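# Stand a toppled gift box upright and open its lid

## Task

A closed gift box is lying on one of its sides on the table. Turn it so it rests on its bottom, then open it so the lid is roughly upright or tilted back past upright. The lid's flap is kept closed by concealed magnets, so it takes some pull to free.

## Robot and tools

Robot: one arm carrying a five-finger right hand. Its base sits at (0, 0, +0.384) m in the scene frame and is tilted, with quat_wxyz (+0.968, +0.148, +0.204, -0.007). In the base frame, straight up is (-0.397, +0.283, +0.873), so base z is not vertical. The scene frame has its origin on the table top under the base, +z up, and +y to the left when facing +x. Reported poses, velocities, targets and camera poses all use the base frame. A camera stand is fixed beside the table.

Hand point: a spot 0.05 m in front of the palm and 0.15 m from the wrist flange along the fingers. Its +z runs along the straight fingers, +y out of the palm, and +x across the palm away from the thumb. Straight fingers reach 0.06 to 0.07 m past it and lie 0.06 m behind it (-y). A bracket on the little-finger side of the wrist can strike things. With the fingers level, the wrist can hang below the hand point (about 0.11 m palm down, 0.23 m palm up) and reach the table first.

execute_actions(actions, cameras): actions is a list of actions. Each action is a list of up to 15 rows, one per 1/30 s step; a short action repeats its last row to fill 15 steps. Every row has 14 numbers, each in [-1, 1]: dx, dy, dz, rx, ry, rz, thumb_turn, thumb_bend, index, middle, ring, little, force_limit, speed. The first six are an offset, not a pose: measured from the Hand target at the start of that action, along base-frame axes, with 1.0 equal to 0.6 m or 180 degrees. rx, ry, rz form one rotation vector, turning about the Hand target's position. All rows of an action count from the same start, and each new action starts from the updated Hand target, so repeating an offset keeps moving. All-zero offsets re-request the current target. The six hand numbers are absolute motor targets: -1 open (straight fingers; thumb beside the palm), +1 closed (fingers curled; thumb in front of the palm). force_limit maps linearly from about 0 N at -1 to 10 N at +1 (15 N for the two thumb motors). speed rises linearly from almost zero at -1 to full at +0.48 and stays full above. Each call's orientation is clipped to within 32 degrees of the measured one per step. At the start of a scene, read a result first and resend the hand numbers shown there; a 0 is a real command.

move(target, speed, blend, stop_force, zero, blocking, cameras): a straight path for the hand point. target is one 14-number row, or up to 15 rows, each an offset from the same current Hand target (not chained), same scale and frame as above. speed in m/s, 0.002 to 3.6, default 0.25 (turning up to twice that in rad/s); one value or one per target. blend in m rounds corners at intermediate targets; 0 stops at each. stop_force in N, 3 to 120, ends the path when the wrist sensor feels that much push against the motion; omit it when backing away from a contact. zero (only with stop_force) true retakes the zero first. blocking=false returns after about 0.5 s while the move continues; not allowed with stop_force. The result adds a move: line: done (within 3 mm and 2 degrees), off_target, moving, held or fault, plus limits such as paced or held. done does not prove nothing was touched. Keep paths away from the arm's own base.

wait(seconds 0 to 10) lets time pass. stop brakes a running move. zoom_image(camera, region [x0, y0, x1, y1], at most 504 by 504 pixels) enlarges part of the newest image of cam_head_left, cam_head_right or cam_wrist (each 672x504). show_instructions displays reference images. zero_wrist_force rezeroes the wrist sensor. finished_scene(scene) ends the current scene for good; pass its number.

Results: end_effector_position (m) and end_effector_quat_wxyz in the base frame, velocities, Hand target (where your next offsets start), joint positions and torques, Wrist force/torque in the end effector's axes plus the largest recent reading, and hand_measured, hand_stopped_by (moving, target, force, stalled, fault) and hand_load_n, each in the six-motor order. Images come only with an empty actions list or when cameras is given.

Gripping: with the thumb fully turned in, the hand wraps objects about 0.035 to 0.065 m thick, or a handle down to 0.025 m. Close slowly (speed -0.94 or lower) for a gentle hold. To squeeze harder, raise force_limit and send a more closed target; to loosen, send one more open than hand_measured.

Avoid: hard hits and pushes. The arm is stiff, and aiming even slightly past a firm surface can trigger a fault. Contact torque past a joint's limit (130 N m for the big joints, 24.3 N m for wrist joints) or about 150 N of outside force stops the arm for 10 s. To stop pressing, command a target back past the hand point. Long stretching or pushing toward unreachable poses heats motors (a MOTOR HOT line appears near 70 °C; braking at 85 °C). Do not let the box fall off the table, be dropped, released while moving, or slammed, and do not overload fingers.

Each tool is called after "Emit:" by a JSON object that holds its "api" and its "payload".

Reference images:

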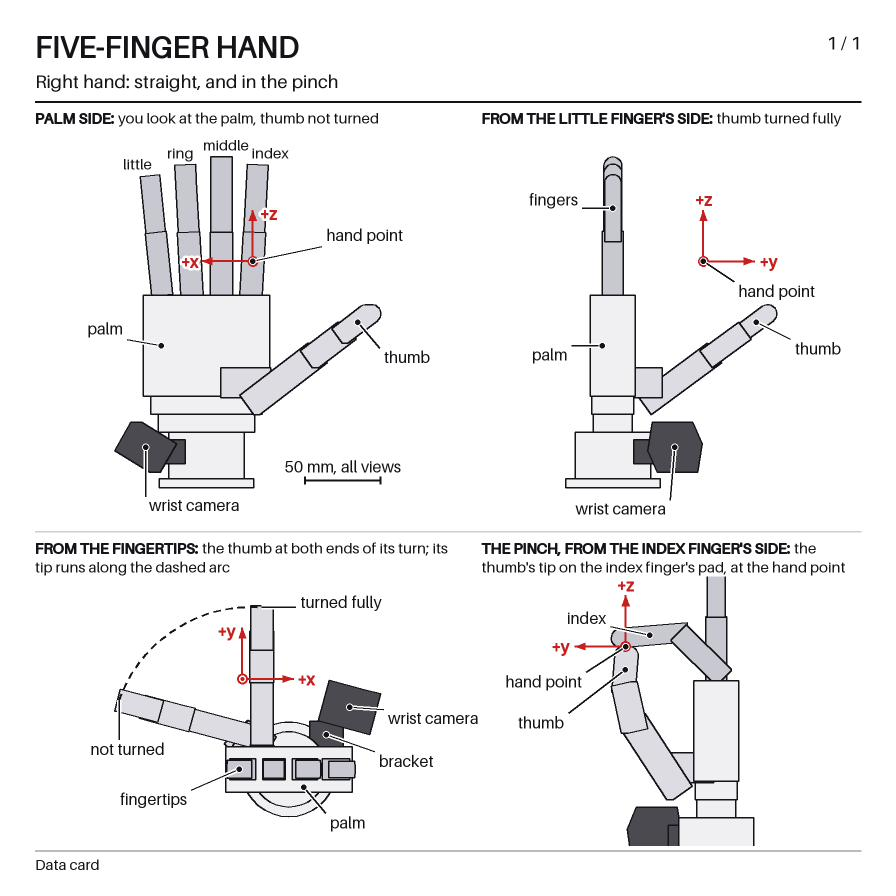

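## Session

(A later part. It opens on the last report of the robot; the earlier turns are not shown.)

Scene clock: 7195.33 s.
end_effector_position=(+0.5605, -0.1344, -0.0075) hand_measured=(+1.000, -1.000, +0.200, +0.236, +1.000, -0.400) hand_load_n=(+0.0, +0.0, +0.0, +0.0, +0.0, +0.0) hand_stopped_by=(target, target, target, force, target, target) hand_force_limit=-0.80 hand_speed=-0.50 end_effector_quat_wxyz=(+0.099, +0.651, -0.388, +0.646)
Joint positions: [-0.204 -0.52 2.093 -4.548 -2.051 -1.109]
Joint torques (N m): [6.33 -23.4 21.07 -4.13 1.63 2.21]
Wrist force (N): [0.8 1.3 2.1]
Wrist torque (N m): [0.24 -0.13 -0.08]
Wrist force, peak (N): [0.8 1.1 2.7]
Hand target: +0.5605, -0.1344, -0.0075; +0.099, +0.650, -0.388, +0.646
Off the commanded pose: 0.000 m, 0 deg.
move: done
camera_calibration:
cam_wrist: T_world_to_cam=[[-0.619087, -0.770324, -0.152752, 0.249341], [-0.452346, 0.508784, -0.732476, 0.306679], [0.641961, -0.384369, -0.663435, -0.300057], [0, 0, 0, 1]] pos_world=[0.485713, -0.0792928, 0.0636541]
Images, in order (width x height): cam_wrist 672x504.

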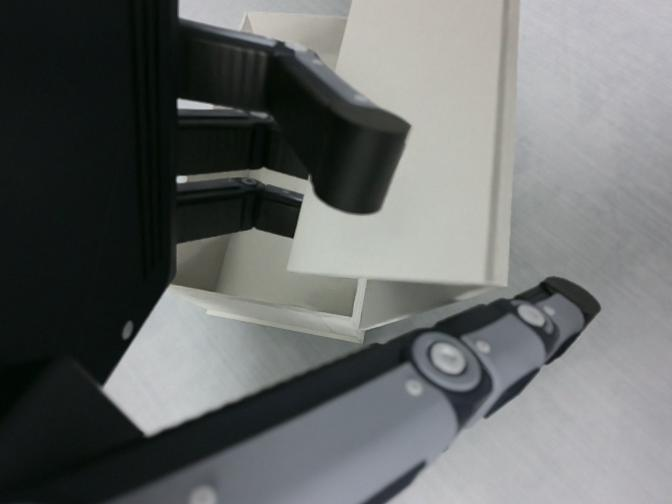

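Emit:
{"api": "wait", "payload": {"seconds": 0.1, "cameras": ["cam_head_left","cam_head_right"]}}

Emit:
{"api": "zoom_image", "payload": {"camera": "cam_head_left", "region": [300, 220, 500, 440]}}

Emit:
{"api": "zoom_image", "payload": {"camera": "cam_head_right", "region": [280, 220, 480, 440]}}

Scene clock: 7216.23 s.
end_effector_position=(+0.5605, -0.1344, -0.0075) hand_measured=(+1.000, -1.000, +0.200, +0.236, +1.000, -0.400) hand_load_n=(+0.0, +0.0, +0.0, +0.0, +0.0, +0.0) hand_stopped_by=(target, target, target, force, target, target) hand_force_limit=-0.80 hand_speed=-0.50 end_effector_quat_wxyz=(+0.099, +0.650, -0.388, +0.646)
Joint positions: [-0.204 -0.52 2.093 -4.549 -2.051 -1.109]
Joint torques (N m): [6.1 -22.35 19.55 -4.02 2.07 2.17]
Wrist force (N): [1.0 1.1 2.3]
Wrist torque (N m): [0.20 -0.15 -0.08]
Wrist force, peak (N): [0.9 1.2 2.8]
Hand target: +0.5605, -0.1344, -0.0075; +0.099, +0.650, -0.388, +0.646
Off the commanded pose: 0.000 m, 0 deg.
wait: 0.10 s; at rest from the start
Images, in order (width x height): cam_head_left 672x504, cam_head_right 672x504.

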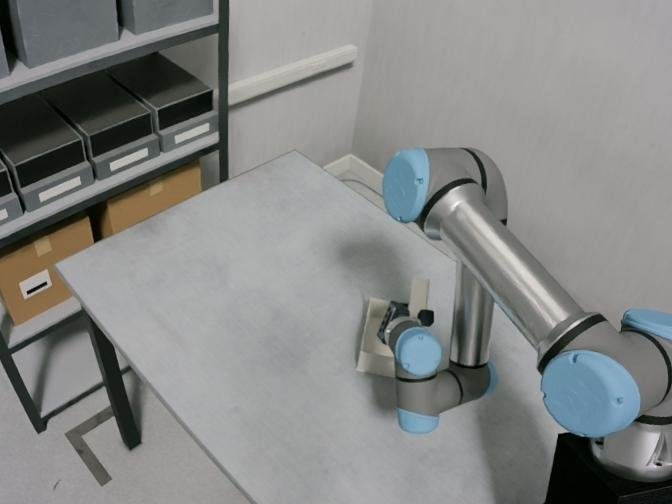

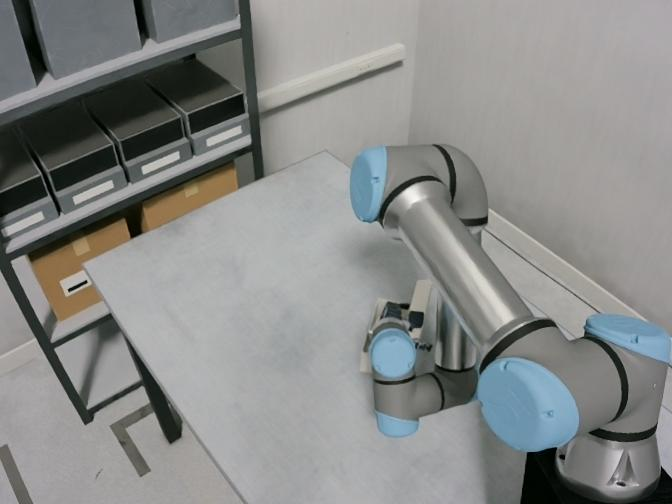

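Scaled by 2.291 from the camera's 672x504 image, which has a finer 960x720 frame.

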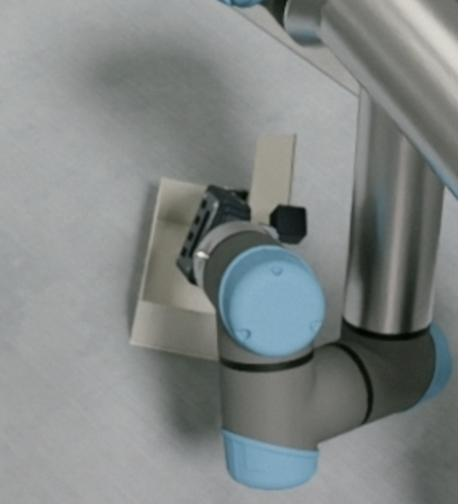

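Scaled by 2.291 from the camera's 672x504 image, which has a finer 960x720 frame.

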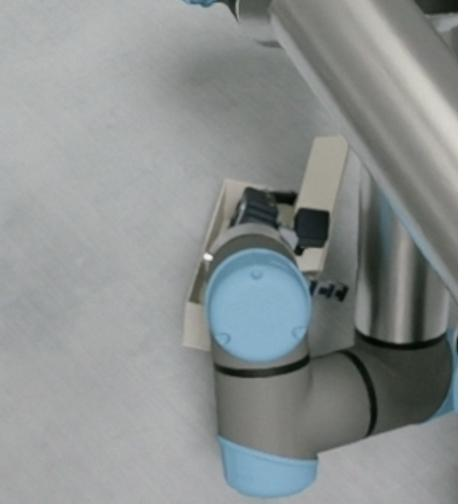

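Emit:
{"api": "move", "payload": {"target": [-0.0096,-0.0072,-0.0008,0.0193,-0.03466,0.02004,1.0,-1.0,0.2,0.3,1.0,-0.4,-0.8,-0.5], "speed": 0.05, "cameras": ["cam_wrist"]}}

Emit:
{"api": "zoom_image", "payload": {"camera": "cam_wrist", "region": [280, 220, 620, 400]}}

Scene clock: 7227.80 s.
end_effector_position=(+0.5547, -0.1387, -0.0080) hand_measured=(+1.000, -1.000, +0.200, +0.236, +1.000, -0.400) hand_load_n=(+0.0, +0.0, +0.0, +0.0, +0.0, +0.0) hand_stopped_by=(target, target, target, force, target, target) hand_force_limit=-0.80 hand_speed=-0.50 end_effector_quat_wxyz=(+0.038, +0.629, -0.391, +0.671)
Joint positions: [-0.274 -0.494 2.141 -4.686 -1.909 -1.037]
Joint torques (N m): [5.42 -23.21 21.63 -4.3 2.01 2.33]
Wrist force (N): [0.7 1.3 2.4]
Wrist torque (N m): [0.24 -0.12 -0.05]
Wrist force, peak (N): [1.1 1.2 2.7]
Hand target: +0.5547, -0.1388, -0.0080; +0.038, +0.629, -0.391, +0.671
Off the commanded pose: 0.000 m, 0 deg.
move: done
camera_calibration:
cam_wrist: T_world_to_cam=[[-0.547016, -0.794443, -0.263882, 0.198122], [-0.404245, 0.526721, -0.747764, 0.281662], [0.733048, -0.302366, -0.609274, -0.337167], [0, 0, 0, 1]] pos_world=[0.469396, -0.0929089, 0.0574702]
Images, in order (width x height): cam_wrist 672x504.

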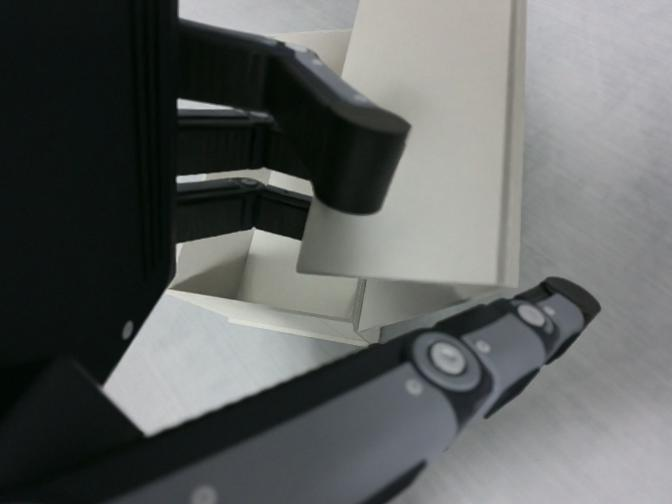

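Scaled by 1.482 from the camera's 672x504 image, which has a finer 960x720 frame.

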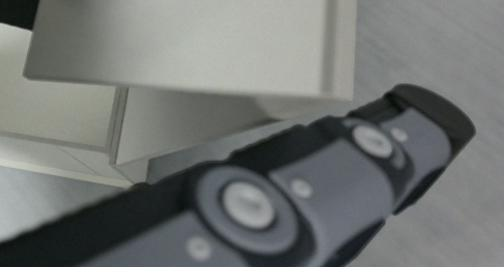

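Emit:
{"api": "move", "payload": {"target": [-0.0109,-0.0097,-0.0033,0.02412,-0.04332,0.02505,1.0,-1.0,0.2,0.3,1.0,-0.4,-0.8,-0.5], "speed": 0.05, "cameras": ["cam_wrist"]}}

Emit:
{"api": "zoom_image", "payload": {"camera": "cam_wrist", "region": [280, 220, 620, 400]}}

Scene clock: 7251.03 s.
end_effector_position=(+0.5482, -0.1446, -0.0100) hand_measured=(+1.000, -1.000, +0.200, +0.236, +1.000, -0.400) hand_load_n=(+0.0, +0.0, +0.0, +0.0, +0.0, +0.0) hand_stopped_by=(target, target, target, force, target, target) hand_force_limit=-0.80 hand_speed=-0.50 end_effector_quat_wxyz=(-0.039, +0.598, -0.393, +0.698)
Joint positions: [-0.375 -0.44 2.178 -4.856 -1.722 -0.93]
Joint torques (N m): [3.24 -20.27 23.6 -4.21 2.25 2.18]
Wrist force (N): [0.7 1.2 2.3]
Wrist torque (N m): [0.28 -0.14 -0.07]
Wrist force, peak (N): [0.8 1.3 2.7]
Hand target: +0.5482, -0.1446, -0.0100; -0.039, +0.598, -0.393, +0.698
Off the commanded pose: 0.000 m, 0 deg.
move: done
camera_calibration:
cam_wrist: T_world_to_cam=[[-0.439067, -0.808383, -0.392092, 0.126887], [-0.344133, 0.554441, -0.757739, 0.251553], [0.829935, -0.197766, -0.521628, -0.372358], [0, 0, 0, 1]] pos_world=[0.451313, -0.110538, 0.046131]
Images, in order (width x height): cam_wrist 672x504.

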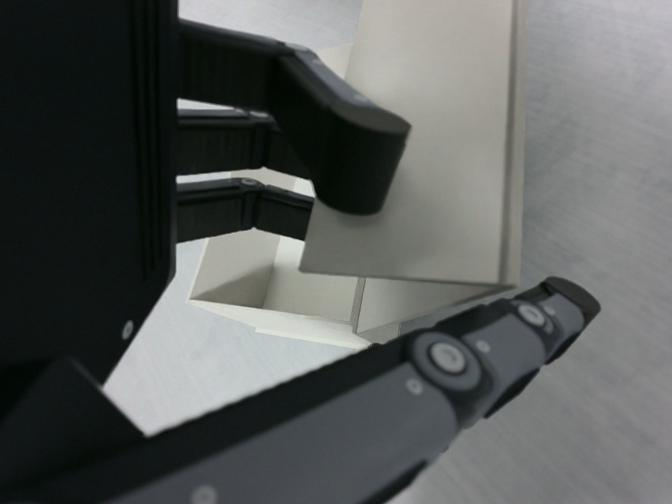

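Scaled by 1.482 from the camera's 672x504 image, which has a finer 960x720 frame.

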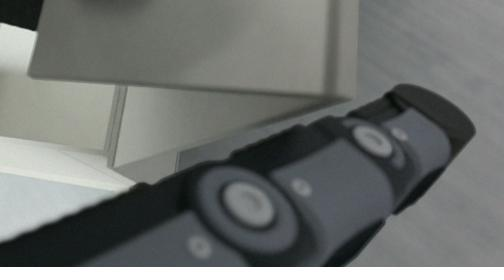

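Emit:
{"api": "move", "payload": {"target": [-0.0096,-0.0102,-0.0054,0.02412,-0.04332,0.02505,1.0,-1.0,0.2,0.3,1.0,-0.4,-0.8,-0.5], "speed": 0.05, "cameras": ["all"]}}

Emit:
{"api": "zoom_image", "payload": {"camera": "cam_head_left", "region": [300, 220, 520, 440]}}

Scene clock: 7262.23 s.
end_effector_position=(+0.5424, -0.1507, -0.0132) hand_measured=(+1.000, -1.000, +0.200, +0.236, +1.000, -0.400) hand_load_n=(+0.5, +0.0, +0.0, +0.0, +0.0, +0.0) hand_stopped_by=(target, target, target, force, target, target) hand_force_limit=-0.80 hand_speed=-0.50 end_effector_quat_wxyz=(-0.115, +0.562, -0.392, +0.719)
Joint positions: [-0.488 -0.371 2.185 -5.017 -1.533 -0.801]
Joint torques (N m): [2.09 -19.25 -1.39 -4.22 2.68 2.27]
Wrist force (N): [0.8 1.6 2.2]
Wrist torque (N m): [0.37 -0.17 -0.05]
Wrist force, peak (N): [0.8 1.1 2.9]
Hand target: +0.5424, -0.1507, -0.0132; -0.116, +0.562, -0.392, +0.719
Off the commanded pose: 0.000 m, 0 deg.
move: done
camera_calibration:
cam_wrist: T_world_to_cam=[[-0.314246, -0.804062, -0.504711, 0.0496216], [-0.285793, 0.587105, -0.757383, 0.223773], [0.905302, -0.0937613, -0.414291, -0.394261], [0, 0, 0, 1]] pos_world=[0.436472, -0.128446, 0.0311876]

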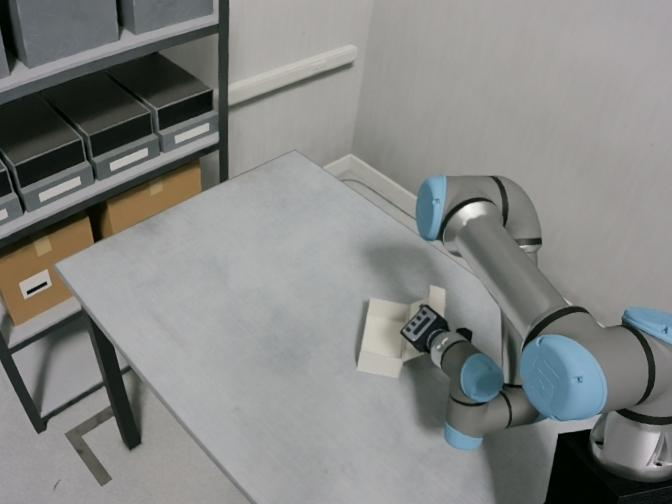

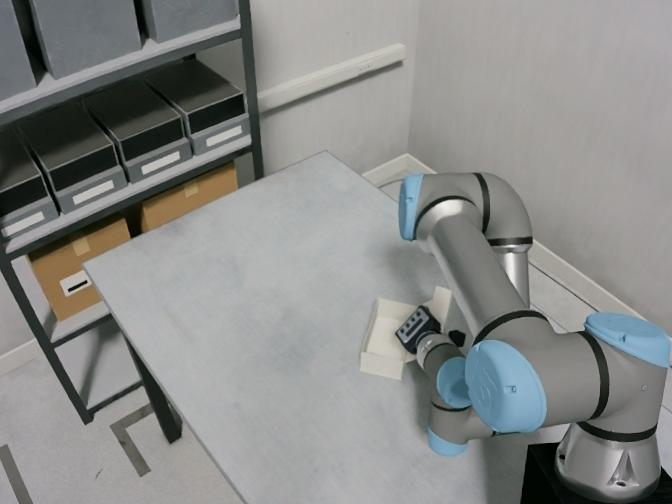

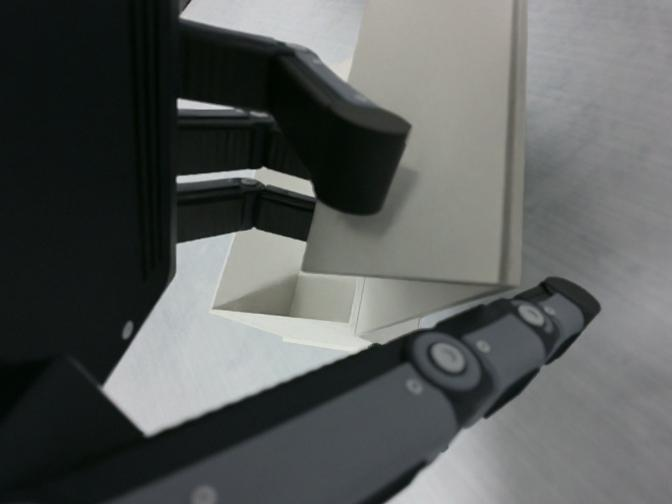

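Scaled by 2.291 from the camera's 672x504 image, which has a finer 960x720 frame.

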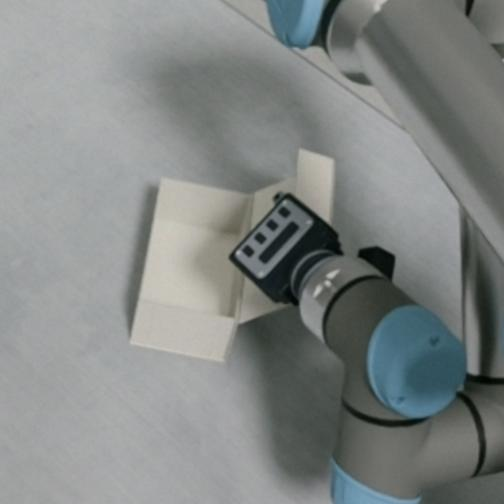

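Emit:
{"api": "move", "payload": {"target": [-0.0079,-0.0102,-0.0073,0.02412,-0.04332,0.02505,1.0,-1.0,0.2,0.3,1.0,-0.4,-0.8,-0.5], "speed": 0.05, "cameras": ["cam_wrist"]}}

Emit:
{"api": "zoom_image", "payload": {"camera": "cam_wrist", "region": [180, 180, 620, 400]}}

Scene clock: 7272.90 s.
end_effector_position=(+0.5377, -0.1568, -0.0176) hand_measured=(+1.000, -1.000, +0.200, +0.236, +1.000, -0.400) hand_load_n=(+0.5, +0.0, +0.0, +0.0, +0.0, +0.0) hand_stopped_by=(target, target, target, force, target, target) hand_force_limit=-0.80 hand_speed=-0.50 end_effector_quat_wxyz=(-0.191, +0.522, -0.387, +0.735)
Joint positions: [-0.603 -0.295 2.159 -5.164 -1.355 -0.644]
Joint torques (N m): [-0.09 -16.81 0.44 -4.17 2.41 2.35]
Wrist force (N): [0.7 1.7 2.0]
Wrist torque (N m): [0.41 -0.17 -0.04]
Wrist force, peak (N): [0.8 1.7 2.4]
Hand target: +0.5377, -0.1568, -0.0176; -0.191, +0.522, -0.387, +0.735
Off the commanded pose: 0.000 m, 0 deg.
move: done
camera_calibration:
cam_wrist: T_world_to_cam=[[-0.176539, -0.781521, -0.59838, -0.0311623], [-0.231, 0.623846, -0.746629, 0.199177], [0.956804, 0.006416, -0.290664, -0.402238], [0, 0, 0, 1]] pos_world=[0.425371, -0.146029, 0.0131483]
Images, in order (width x height): cam_wrist 672x504.

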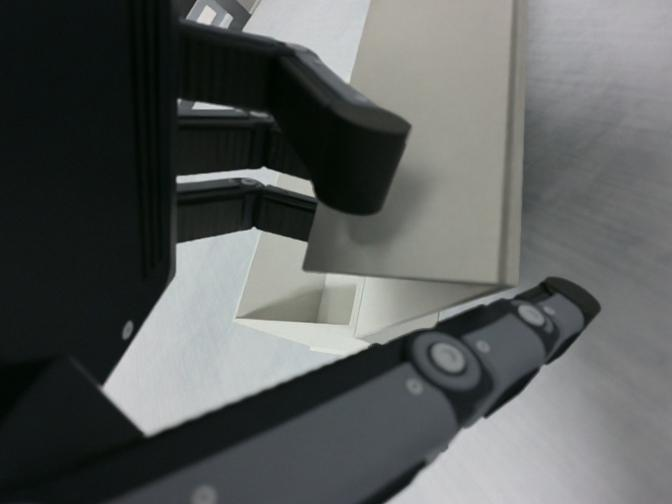

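Scaled by 1.145 from the camera's 672x504 image, which has a finer 960x720 frame.

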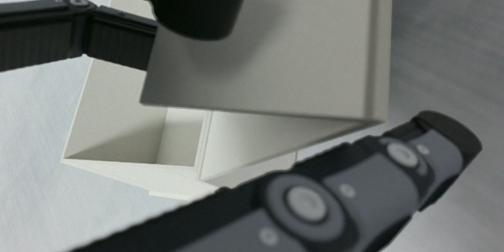

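Emit:
{"api": "move", "payload": {"target": [-0.0060,-0.0100,-0.0092,0.02412,-0.04332,0.02505,1.0,-1.0,0.2,0.3,1.0,-0.4,-0.8,-0.5], "speed": 0.05, "cameras": ["cam_wrist"]}}

Emit:
{"api": "zoom_image", "payload": {"camera": "cam_wrist", "region": [180, 180, 620, 400]}}

Scene clock: 7355.00 s.
end_effector_position=(+0.5341, -0.1628, -0.0231) hand_measured=(+1.000, -1.000, +0.200, +0.236, +1.000, -0.400) hand_load_n=(+0.5, +0.0, +0.0, +0.0, +0.0, +0.0) hand_stopped_by=(target, target, target, force, target, target) hand_force_limit=-0.80 hand_speed=-0.50 end_effector_quat_wxyz=(-0.265, +0.478, -0.380, +0.746) end_effector_velocity=(-0.001, +0.001, +0.000) end_effector_angular_velocity=(+0.004, -0.001, +0.002)
Joint positions: [-0.708 -0.223 2.101 -5.295 -1.206 -0.457]
Joint velocities: [-0.001 0.001 0.002 -0.002 0.002 0.005]
Joint torques (N m): [-1.05 -15.82 0.82 -3.73 2.27 2.15]
Wrist force (N): [0.5 1.5 2.8]
Wrist torque (N m): [0.39 -0.16 -0.06]
Wrist force, peak (N): [0.9 2.0 2.5]
Hand target: +0.5341, -0.1628, -0.0231; -0.265, +0.478, -0.380, +0.746
Off the commanded pose: 0.000 m, 0 deg.
move: done
camera_calibration:
cam_wrist: T_world_to_cam=[[-0.0298271, -0.741509, -0.670279, -0.11325], [-0.181309, 0.663467, -0.725905, 0.178379], [0.982974, 0.0998758, -0.154231, -0.395884], [0, 0, 0, 1]] pos_world=[0.418107, -0.162785, -0.00748096]
Images, in order (width x height): cam_wrist 672x504.

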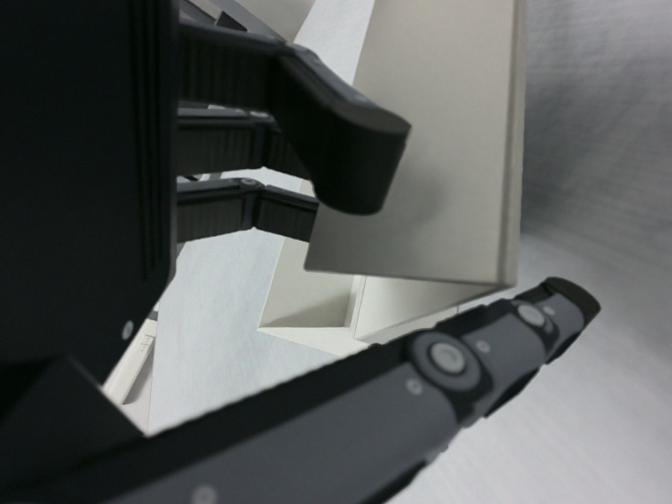

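Scaled by 1.145 from the camera's 672x504 image, which has a finer 960x720 frame.

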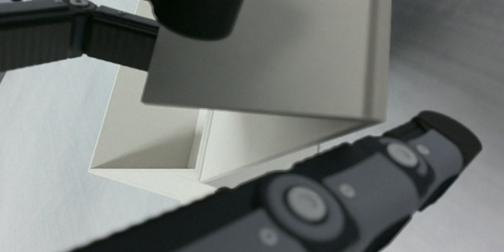

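Emit:
{"api": "move", "payload": {"target": [-0.0040,-0.0097,-0.0107,0.02412,-0.04332,0.02505,1.0,-1.0,0.2,0.3,1.0,-0.4,-0.8,-0.5], "speed": 0.05, "cameras": ["all"]}}

Emit:
{"api": "zoom_image", "payload": {"camera": "cam_head_left", "region": [300, 220, 560, 480]}}

Scene clock: 7371.60 s.
end_effector_position=(+0.5317, -0.1686, -0.0295) hand_measured=(+1.000, -1.000, +0.200, +0.236, +1.000, -0.400) hand_load_n=(+0.0, +0.0, +0.0, +0.0, +0.0, +0.0) hand_stopped_by=(target, target, target, force, target, target) hand_force_limit=-0.80 hand_speed=-0.50 end_effector_quat_wxyz=(-0.338, +0.431, -0.370, +0.751)
Joint positions: [-0.792 -0.158 2.017 -5.409 -1.102 -0.244]
Joint torques (N m): [-2.44 -14.37 -0.31 -3.18 2.03 2.19]
Wrist force (N): [0.6 2.0 2.2]
Wrist torque (N m): [0.50 -0.18 0.01]
Wrist force, peak (N): [0.8 1.9 2.8]
Hand target: +0.5317, -0.1686, -0.0296; -0.338, +0.430, -0.370, +0.751
Off the commanded pose: 0.000 m, 0 deg.
move: done
camera_calibration:
cam_wrist: T_world_to_cam=[[0.12124, -0.685132, -0.718259, -0.194105], [-0.13834, 0.704872, -0.695714, 0.162174], [0.982936, 0.183712, -0.00932267, -0.375517], [0, 0, 0, 1]] pos_world=[0.415077, -0.178313, -0.030092]

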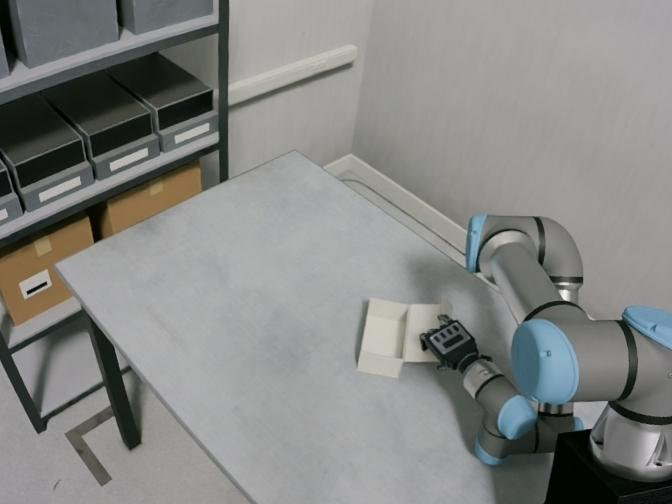

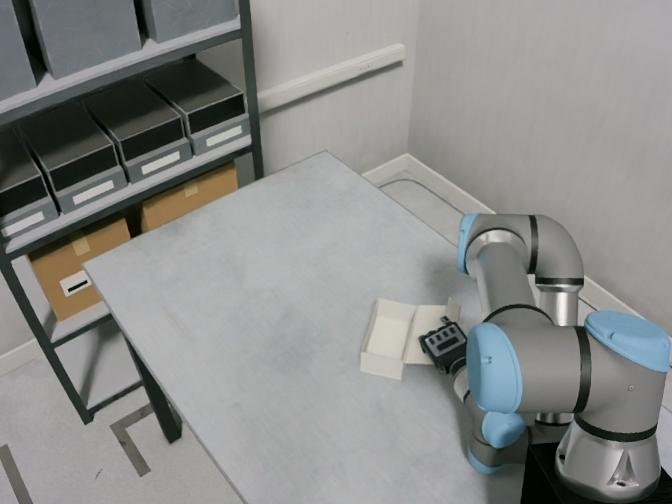

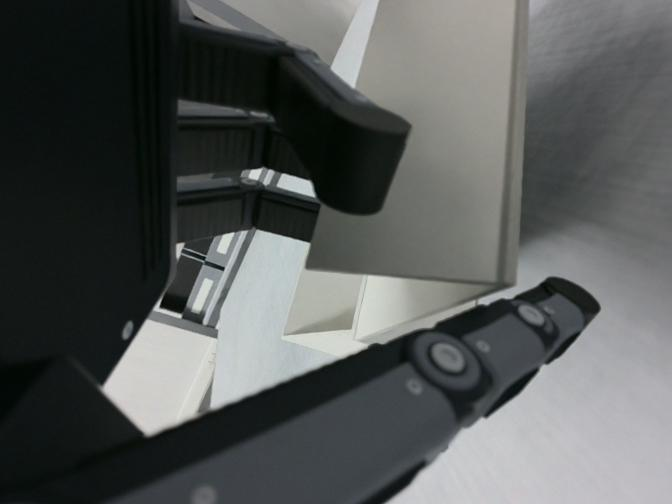

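Scaled by 1.938 from the camera's 672x504 image, which has a finer 960x720 frame.

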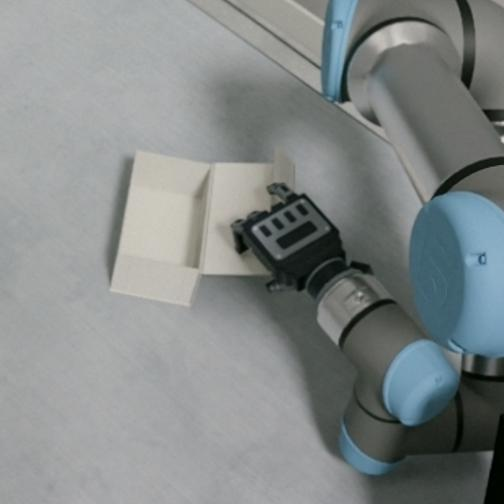

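Emit:
{"api": "move", "payload": {"target": [0,0,0,0,0,0,1.0,-1.0,-0.3,-0.3,1.0,-0.4,-0.8,-0.6], "speed": 0.05, "cameras": ["cam_wrist"]}}

Emit:
{"api": "zoom_image", "payload": {"camera": "cam_wrist", "region": [180, 180, 620, 400]}}

Scene clock: 7466.90 s.
end_effector_position=(+0.5317, -0.1686, -0.0295) hand_measured=(+1.000, -1.000, -0.300, -0.300, +1.000, -0.400) hand_load_n=(+0.5, +0.0, +0.0, +0.0, +0.5, +0.0) hand_stopped_by=(target, target, target, target, target, target) hand_force_limit=-0.80 hand_speed=-0.60 end_effector_quat_wxyz=(-0.338, +0.430, -0.370, +0.751)
Joint positions: [-0.792 -0.158 2.016 -5.409 -1.102 -0.244]
Joint torques (N m): [-2.92 -14.89 1.69 -3.19 2.15 2.29]
Wrist force (N): [0.7 1.9 2.5]
Wrist torque (N m): [0.45 -0.21 0.01]
Wrist force, peak (N): [0.8 2.3 2.4]
Hand target: +0.5317, -0.1686, -0.0296; -0.338, +0.430, -0.370, +0.751
Off the commanded pose: 0.000 m, 0 deg.
move: done
camera_calibration:
cam_wrist: T_world_to_cam=[[0.121502, -0.68499, -0.718349, -0.194333], [-0.138219, 0.704984, -0.695624, 0.162147], [0.982921, 0.183809, -0.00902117, -0.375467], [0, 0, 0, 1]] pos_world=[0.415078, -0.178413, -0.0301923]
Images, in order (width x height): cam_wrist 672x504.

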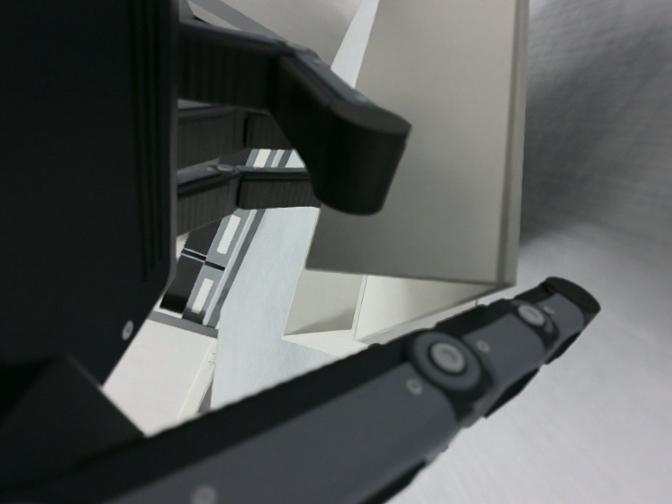

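Scaled by 1.145 from the camera's 672x504 image, which has a finer 960x720 frame.

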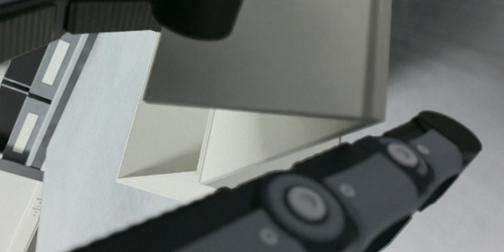

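Emit:
{"api": "move", "payload": {"target": [0.00993,-0.00709,-0.02183,0,0,0,1.0,-1.0,-0.3,-0.3,1.0,-0.4,-0.8,-0.6], "speed": 0.03, "cameras": ["cam_wrist"]}}

Emit:
{"api": "zoom_image", "payload": {"camera": "cam_wrist", "region": [180, 180, 620, 400]}}

Scene clock: 7474.13 s.
end_effector_position=(+0.5376, -0.1729, -0.0425) hand_measured=(+1.000, -1.000, -0.300, -0.300, +1.000, -0.400) hand_load_n=(+0.0, +0.0, +0.0, +0.0, +0.0, +0.0) hand_stopped_by=(target, target, target, target, target, target) hand_force_limit=-0.80 hand_speed=-0.60 end_effector_quat_wxyz=(-0.338, +0.430, -0.370, +0.751)
Joint positions: [-0.788 -0.131 1.973 -5.393 -1.106 -0.246]
Joint torques (N m): [8.99 -15.83 1.34 0.32 -2.38 -2.64]
Wrist force (N): [1.2 2.0 2.3]
Wrist torque (N m): [0.47 -0.27 0.09]
Wrist force, peak (N): [0.8 2.2 2.5]
Hand target: +0.5376, -0.1729, -0.0426; -0.338, +0.430, -0.370, +0.751
Off the commanded pose: 0.000 m, 0 deg.
move: done
camera_calibration:
cam_wrist: T_world_to_cam=[[0.12143, -0.684995, -0.718357, -0.207235], [-0.138288, 0.70498, -0.695615, 0.15691], [0.98292, 0.183809, -0.00912103, -0.380615], [0, 0, 0, 1]] pos_world=[0.420978, -0.182613, -0.0431919]
Images, in order (width x height): cam_wrist 672x504.

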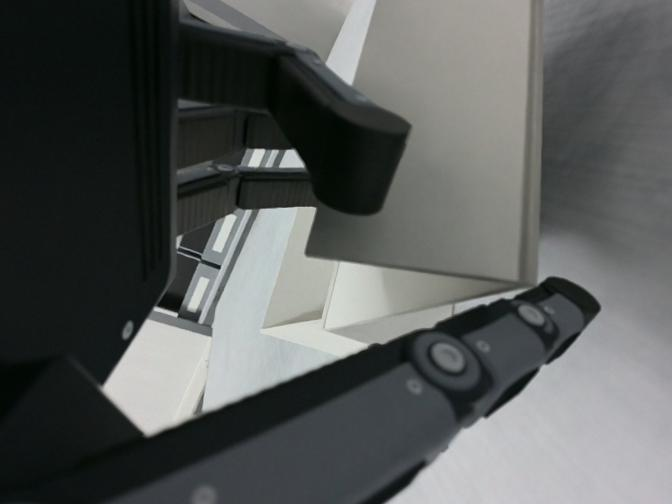

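Scaled by 1.145 from the camera's 672x504 image, which has a finer 960x720 frame.

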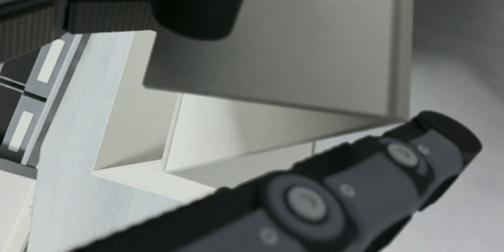

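Emit:
{"api": "move", "payload": {"target": [0.00794,-0.00567,-0.01746,0,0,0,1.0,-1.0,-0.3,-0.3,1.0,-0.4,-0.8,-0.6], "speed": 0.03, "cameras": ["cam_wrist", "cam_head_left"]}}

Emit:
{"api": "zoom_image", "payload": {"camera": "cam_head_left", "region": [320, 260, 560, 480]}}

Scene clock: 7502.70 s.
end_effector_position=(+0.5423, -0.1763, -0.0530) hand_measured=(+1.000, -1.000, -0.300, -0.300, +1.000, -0.400) hand_load_n=(+0.5, +0.0, +0.0, +0.0, +0.0, +0.0) hand_stopped_by=(target, target, target, target, target, target) hand_force_limit=-0.80 hand_speed=-0.60 end_effector_quat_wxyz=(-0.338, +0.430, -0.370, +0.751)
Joint positions: [-0.784 -0.11 1.938 -5.378 -1.109 -0.247]
Joint torques (N m): [9.85 -14.15 0.96 0.53 -2.33 -2.72]
Wrist force (N): [0.8 1.8 2.3]
Wrist torque (N m): [0.48 -0.17 0.07]
Wrist force, peak (N): [1.0 2.0 2.7]
Hand target: +0.5424, -0.1763, -0.0531; -0.338, +0.430, -0.370, +0.751
Off the commanded pose: 0.000 m, 0 deg.
move: done
camera_calibration:
cam_wrist: T_world_to_cam=[[0.12143, -0.684995, -0.718357, -0.21769], [-0.138288, 0.70498, -0.695615, 0.152666], [0.98292, 0.183809, -0.00912103, -0.384804], [0, 0, 0, 1]] pos_world=[0.425778, -0.186013, -0.0536919]
Images, in order (width x height): cam_head_left 672x504, cam_wrist 672x504.

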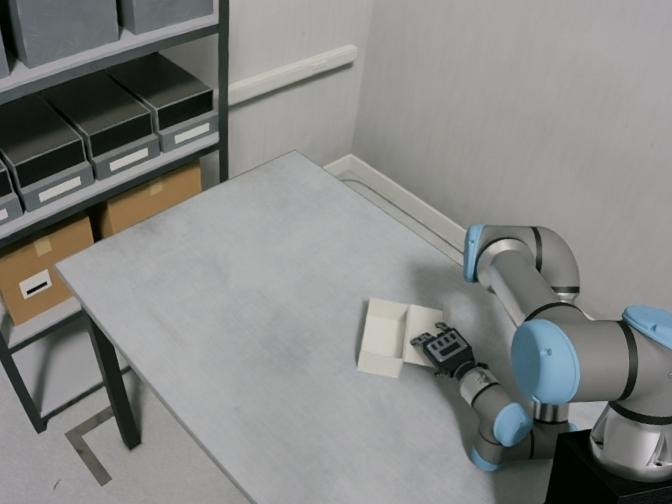

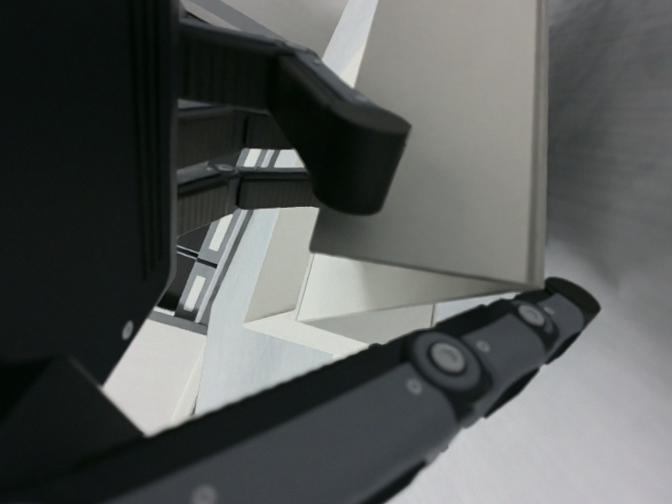

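Scaled by 2.100 from the camera's 672x504 image, which has a finer 960x720 frame.

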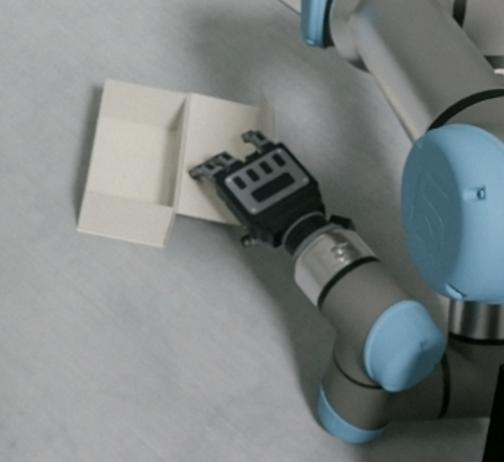

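Emit:
{"api": "move", "payload": {"target": [0.01532,0.01253,0.0029,0,0,0,1.0,-1.0,-0.3,-0.3,1.0,-0.4,-0.8,-0.6], "speed": 0.03, "cameras": ["cam_wrist"]}}

Emit:
{"api": "zoom_image", "payload": {"camera": "cam_wrist", "region": [180, 180, 620, 400]}}

Scene clock: 7516.40 s.
end_effector_position=(+0.5515, -0.1688, -0.0514) hand_measured=(+1.000, -1.000, -0.300, -0.300, +1.000, -0.400) hand_load_n=(+0.5, +0.0, +0.0, +0.0, +0.0, +0.0) hand_stopped_by=(target, target, target, target, target, target) hand_force_limit=-0.80 hand_speed=-0.60 end_effector_quat_wxyz=(-0.338, +0.430, -0.370, +0.751)
Joint positions: [-0.744 -0.117 1.928 -5.354 -1.146 -0.265]
Joint torques (N m): [10.27 -39.35 -0.33 0.08 -2.41 -2.53]
Wrist force (N): [1.1 1.7 2.2]
Wrist torque (N m): [0.47 -0.22 0.06]
Wrist force, peak (N): [1.3 2.0 2.5]
Hand target: +0.5516, -0.1688, -0.0514; -0.338, +0.430, -0.370, +0.751
Off the commanded pose: 0.000 m, 0 deg.
move: done
camera_calibration:
cam_wrist: T_world_to_cam=[[0.121498, -0.684982, -0.718358, -0.212532], [-0.138358, 0.704967, -0.695614, 0.149919], [0.982902, 0.183906, -0.00912084, -0.395068], [0, 0, 0, 1]] pos_world=[0.434877, -0.178613, -0.0519919]
Images, in order (width x height): cam_wrist 672x504.

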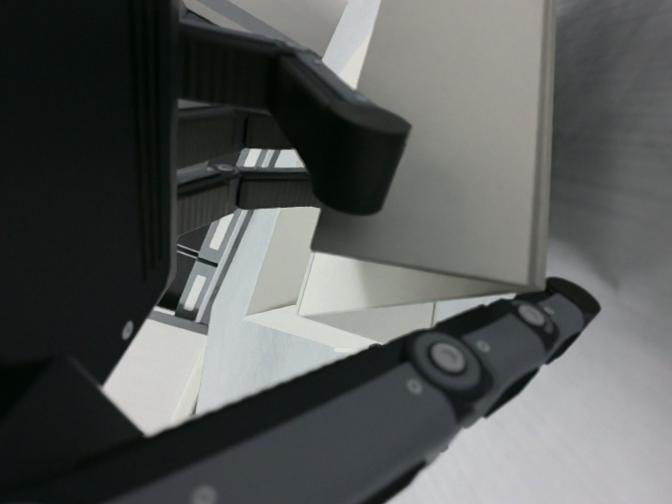

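Scaled by 1.145 from the camera's 672x504 image, which has a finer 960x720 frame.

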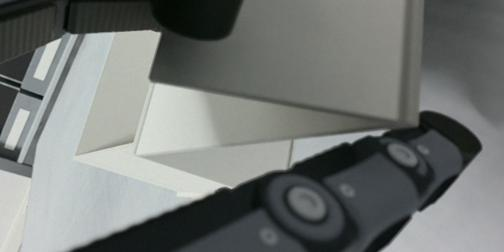

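Emit:
{"api": "move", "payload": {"target": [-0.0025,-0.0249,0.0069,0.0441,-0.0315,-0.0970,1.0,-1.0,-0.8,-0.8,1.0,-0.4,-0.8,-0.6], "speed": 0.05, "cameras": ["all"]}}

Emit:
{"api": "zoom_image", "payload": {"camera": "cam_head_left", "region": [320, 260, 560, 480]}}

Scene clock: 7579.90 s.
end_effector_position=(+0.5501, -0.1837, -0.0472) hand_measured=(+1.000, -1.000, -0.800, -0.800, +1.000, -0.400) hand_load_n=(+0.0, +0.0, +0.0, -0.5, +0.0, +0.0) hand_stopped_by=(target, target, target, target, target, target) hand_force_limit=-0.80 hand_speed=-0.60 end_effector_quat_wxyz=(-0.267, +0.308, -0.465, +0.786)
Joint positions: [-0.514 -0.119 1.871 -5.285 -1.705 -0.313]
Joint torques (N m): [13.74 -40.47 -0.95 0.18 -2.44 -2.62]
Wrist force (N): [1.3 1.8 2.5]
Wrist torque (N m): [0.46 -0.27 0.06]
Wrist force, peak (N): [1.1 2.1 2.6]
Hand target: +0.5501, -0.1837, -0.0472; -0.267, +0.308, -0.465, +0.786
Off the commanded pose: 0.000 m, 0 deg.
move: done
camera_calibration:
cam_wrist: T_world_to_cam=[[0.000174776, -0.597394, -0.801948, -0.140636], [0.15626, 0.792113, -0.590034, 0.0219932], [0.987716, -0.125209, 0.0934872, -0.445528], [0, 0, 0, 1]] pos_world=[0.436643, -0.15722, -0.0581548]

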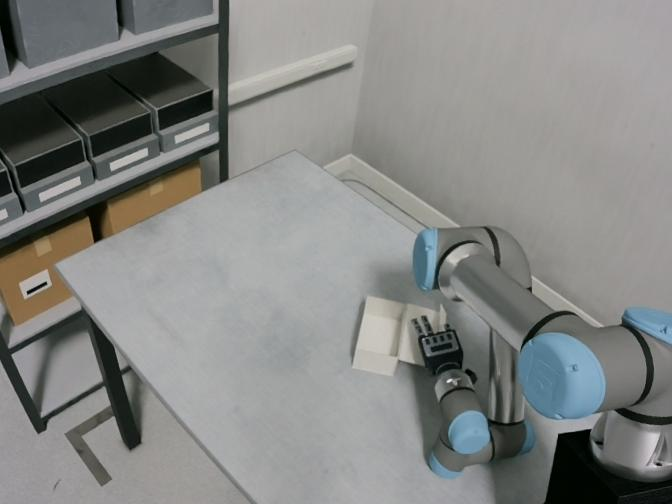

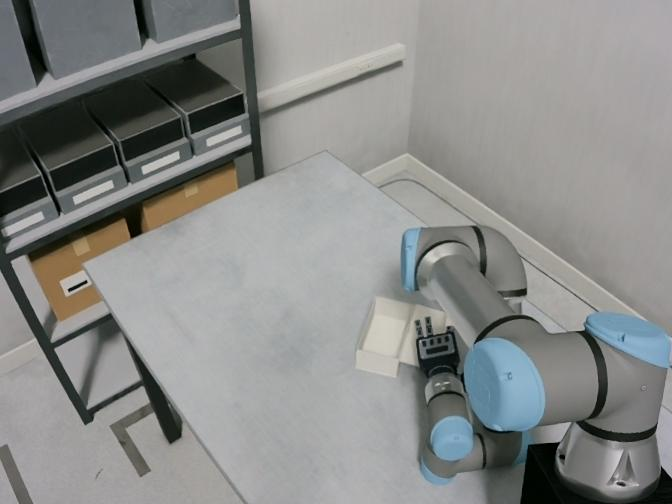

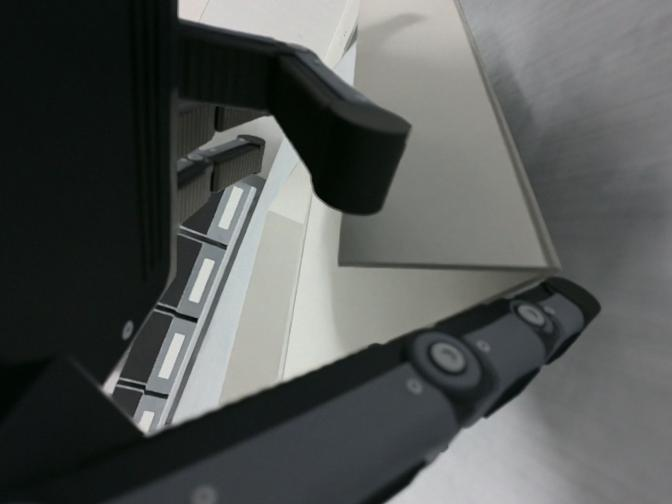

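Scaled by 2.100 from the camera's 672x504 image, which has a finer 960x720 frame.

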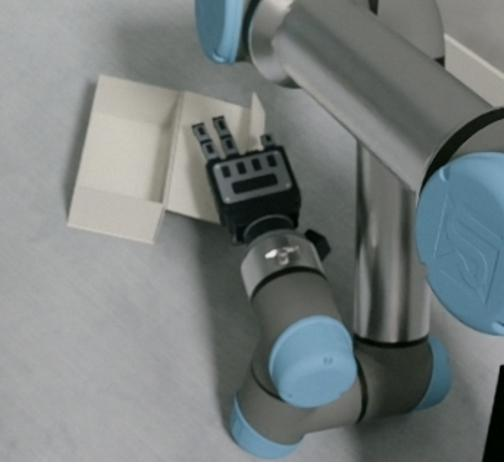

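Emit:
{"api": "move", "payload": {"target": [0.0297,-0.0233,-0.0400,0.03368,0.04418,0.00097,1.0,-1.0,-0.8,-0.8,1.0,-0.4,-0.8,-0.6], "speed": 0.03, "cameras": ["all"]}}

Emit:
{"api": "zoom_image", "payload": {"camera": "cam_head_left", "region": [320, 260, 560, 480]}}

Scene clock: 7624.60 s.
end_effector_position=(+0.5678, -0.1977, -0.0712) hand_measured=(+1.000, -1.000, -0.802, -0.800, +1.000, -0.400) hand_load_n=(+0.0, +0.0, +20.5, +0.0, +0.0, +0.0) hand_stopped_by=(target, target, target, target, target, target) hand_force_limit=-0.80 hand_speed=-0.60 end_effector_quat_wxyz=(-0.251, +0.347, -0.523, +0.737)
Joint positions: [-0.526 -0.158 1.899 -5.098 -1.698 -0.286]
Joint torques (N m): [0.31 -34.27 25.58 5.44 2.25 1.72]
Wrist force (N): [5.6 -18.0 -3.7]
Wrist torque (N m): [1.00 0.00 0.21]
Wrist force, peak (N): [6.5 -23.9 -7.7]
Hand target: +0.5679, -0.1977, -0.0712; -0.251, +0.348, -0.523, +0.737
Off the commanded pose: 0.000 m, 0 deg.
move: done
camera_calibration:
cam_wrist: T_world_to_cam=[[-0.113075, -0.509929, -0.852752, -0.0902746], [0.0769283, 0.851187, -0.519194, 0.0778673], [0.990604, -0.124309, -0.0570202, -0.474807], [0, 0, 0, 1]] pos_world=[0.454148, -0.171336, -0.0636272]

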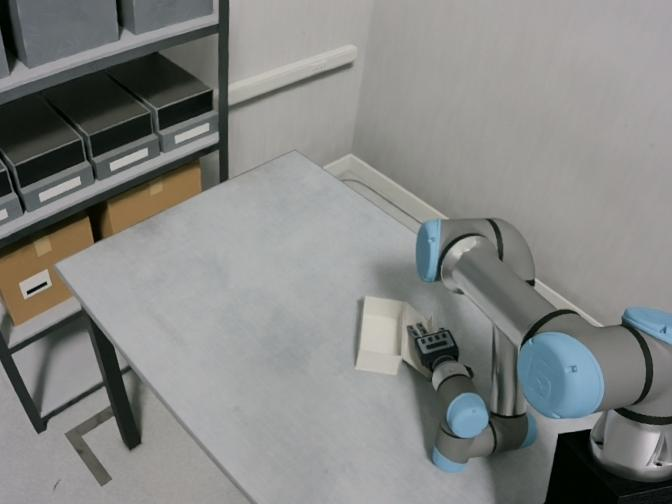

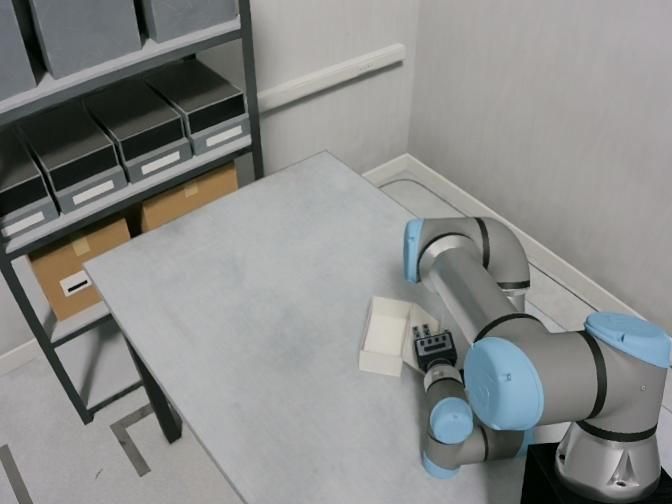

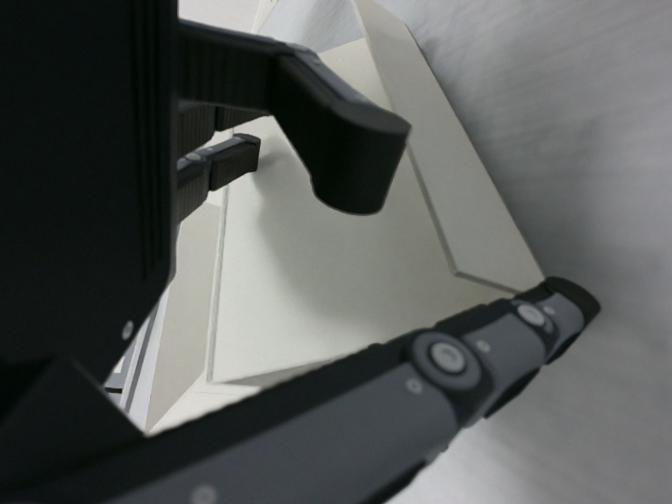

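Scaled by 2.100 from the camera's 672x504 image, which has a finer 960x720 frame.

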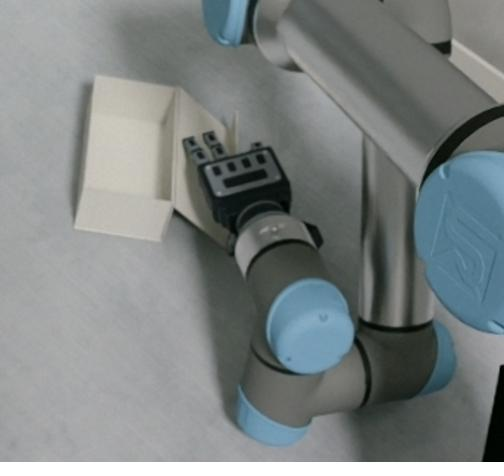

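Emit:
{"api": "move", "payload": {"target": [-0.0053,0.0038,0.0116,0,0,0,1.0,-1.0,-0.8,-0.8,1.0,-0.4,-0.8,-0.6], "speed": 0.03, "cameras": ["cam_wrist"]}}

Emit:
{"api": "zoom_image", "payload": {"camera": "cam_wrist", "region": [170, 20, 640, 420]}}

Scene clock: 7631.43 s.
end_effector_position=(+0.5648, -0.1955, -0.0644) hand_measured=(+1.000, -1.000, -0.800, -0.800, +1.000, -0.400) hand_load_n=(+0.0, +0.0, +0.0, +0.0, +0.0, +0.0) hand_stopped_by=(target, target, target, target, target, target) hand_force_limit=-0.80 hand_speed=-0.60 end_effector_quat_wxyz=(-0.251, +0.348, -0.523, +0.737) end_effector_velocity=(-0.001, +0.000, +0.001) end_effector_angular_velocity=(+0.000, +0.002, -0.001)
Joint positions: [-0.525 -0.173 1.921 -5.104 -1.699 -0.286]
Joint velocities: [-0.001 -0.002 0.005 -0.001 0 -0.001]
Joint torques (N m): [13.59 -40.9 25.45 -3.75 -2.47 -2.59]
Wrist force (N): [1.1 1.6 2.3]
Wrist torque (N m): [0.43 -0.25 0.02]
Wrist force, peak (N): [6.0 -19.0 -4.6]
Hand target: +0.5647, -0.1954, -0.0643; -0.251, +0.348, -0.523, +0.737
Off the commanded pose: 0.000 m, 0 deg.
move: done
camera_calibration:
cam_wrist: T_world_to_cam=[[-0.113312, -0.509727, -0.852841, -0.0834817], [0.0767982, 0.851308, -0.519015, 0.0799055], [0.990587, -0.124307, -0.0573171, -0.471078], [0, 0, 0, 1]] pos_world=[0.451047, -0.169135, -0.0567253]
Images, in order (width x height): cam_wrist 672x504.

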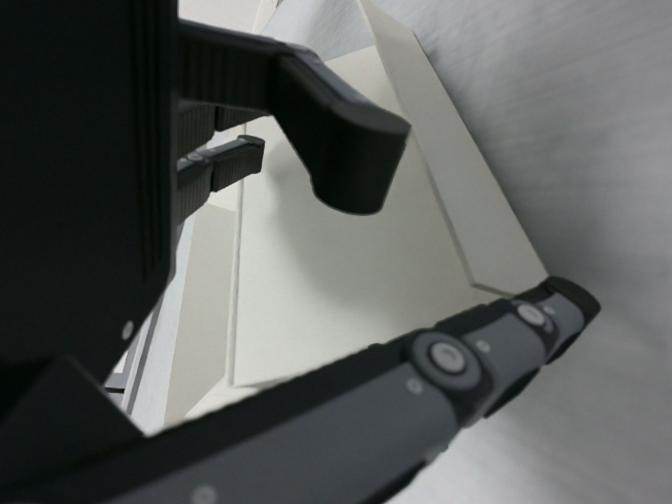

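Scaled by 1.072 from the camera's 672x504 image, which has a finer 960x720 frame.

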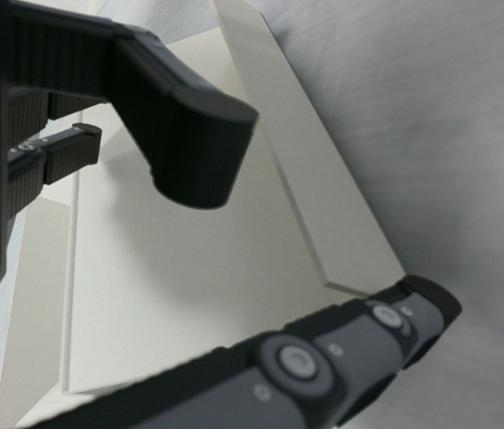

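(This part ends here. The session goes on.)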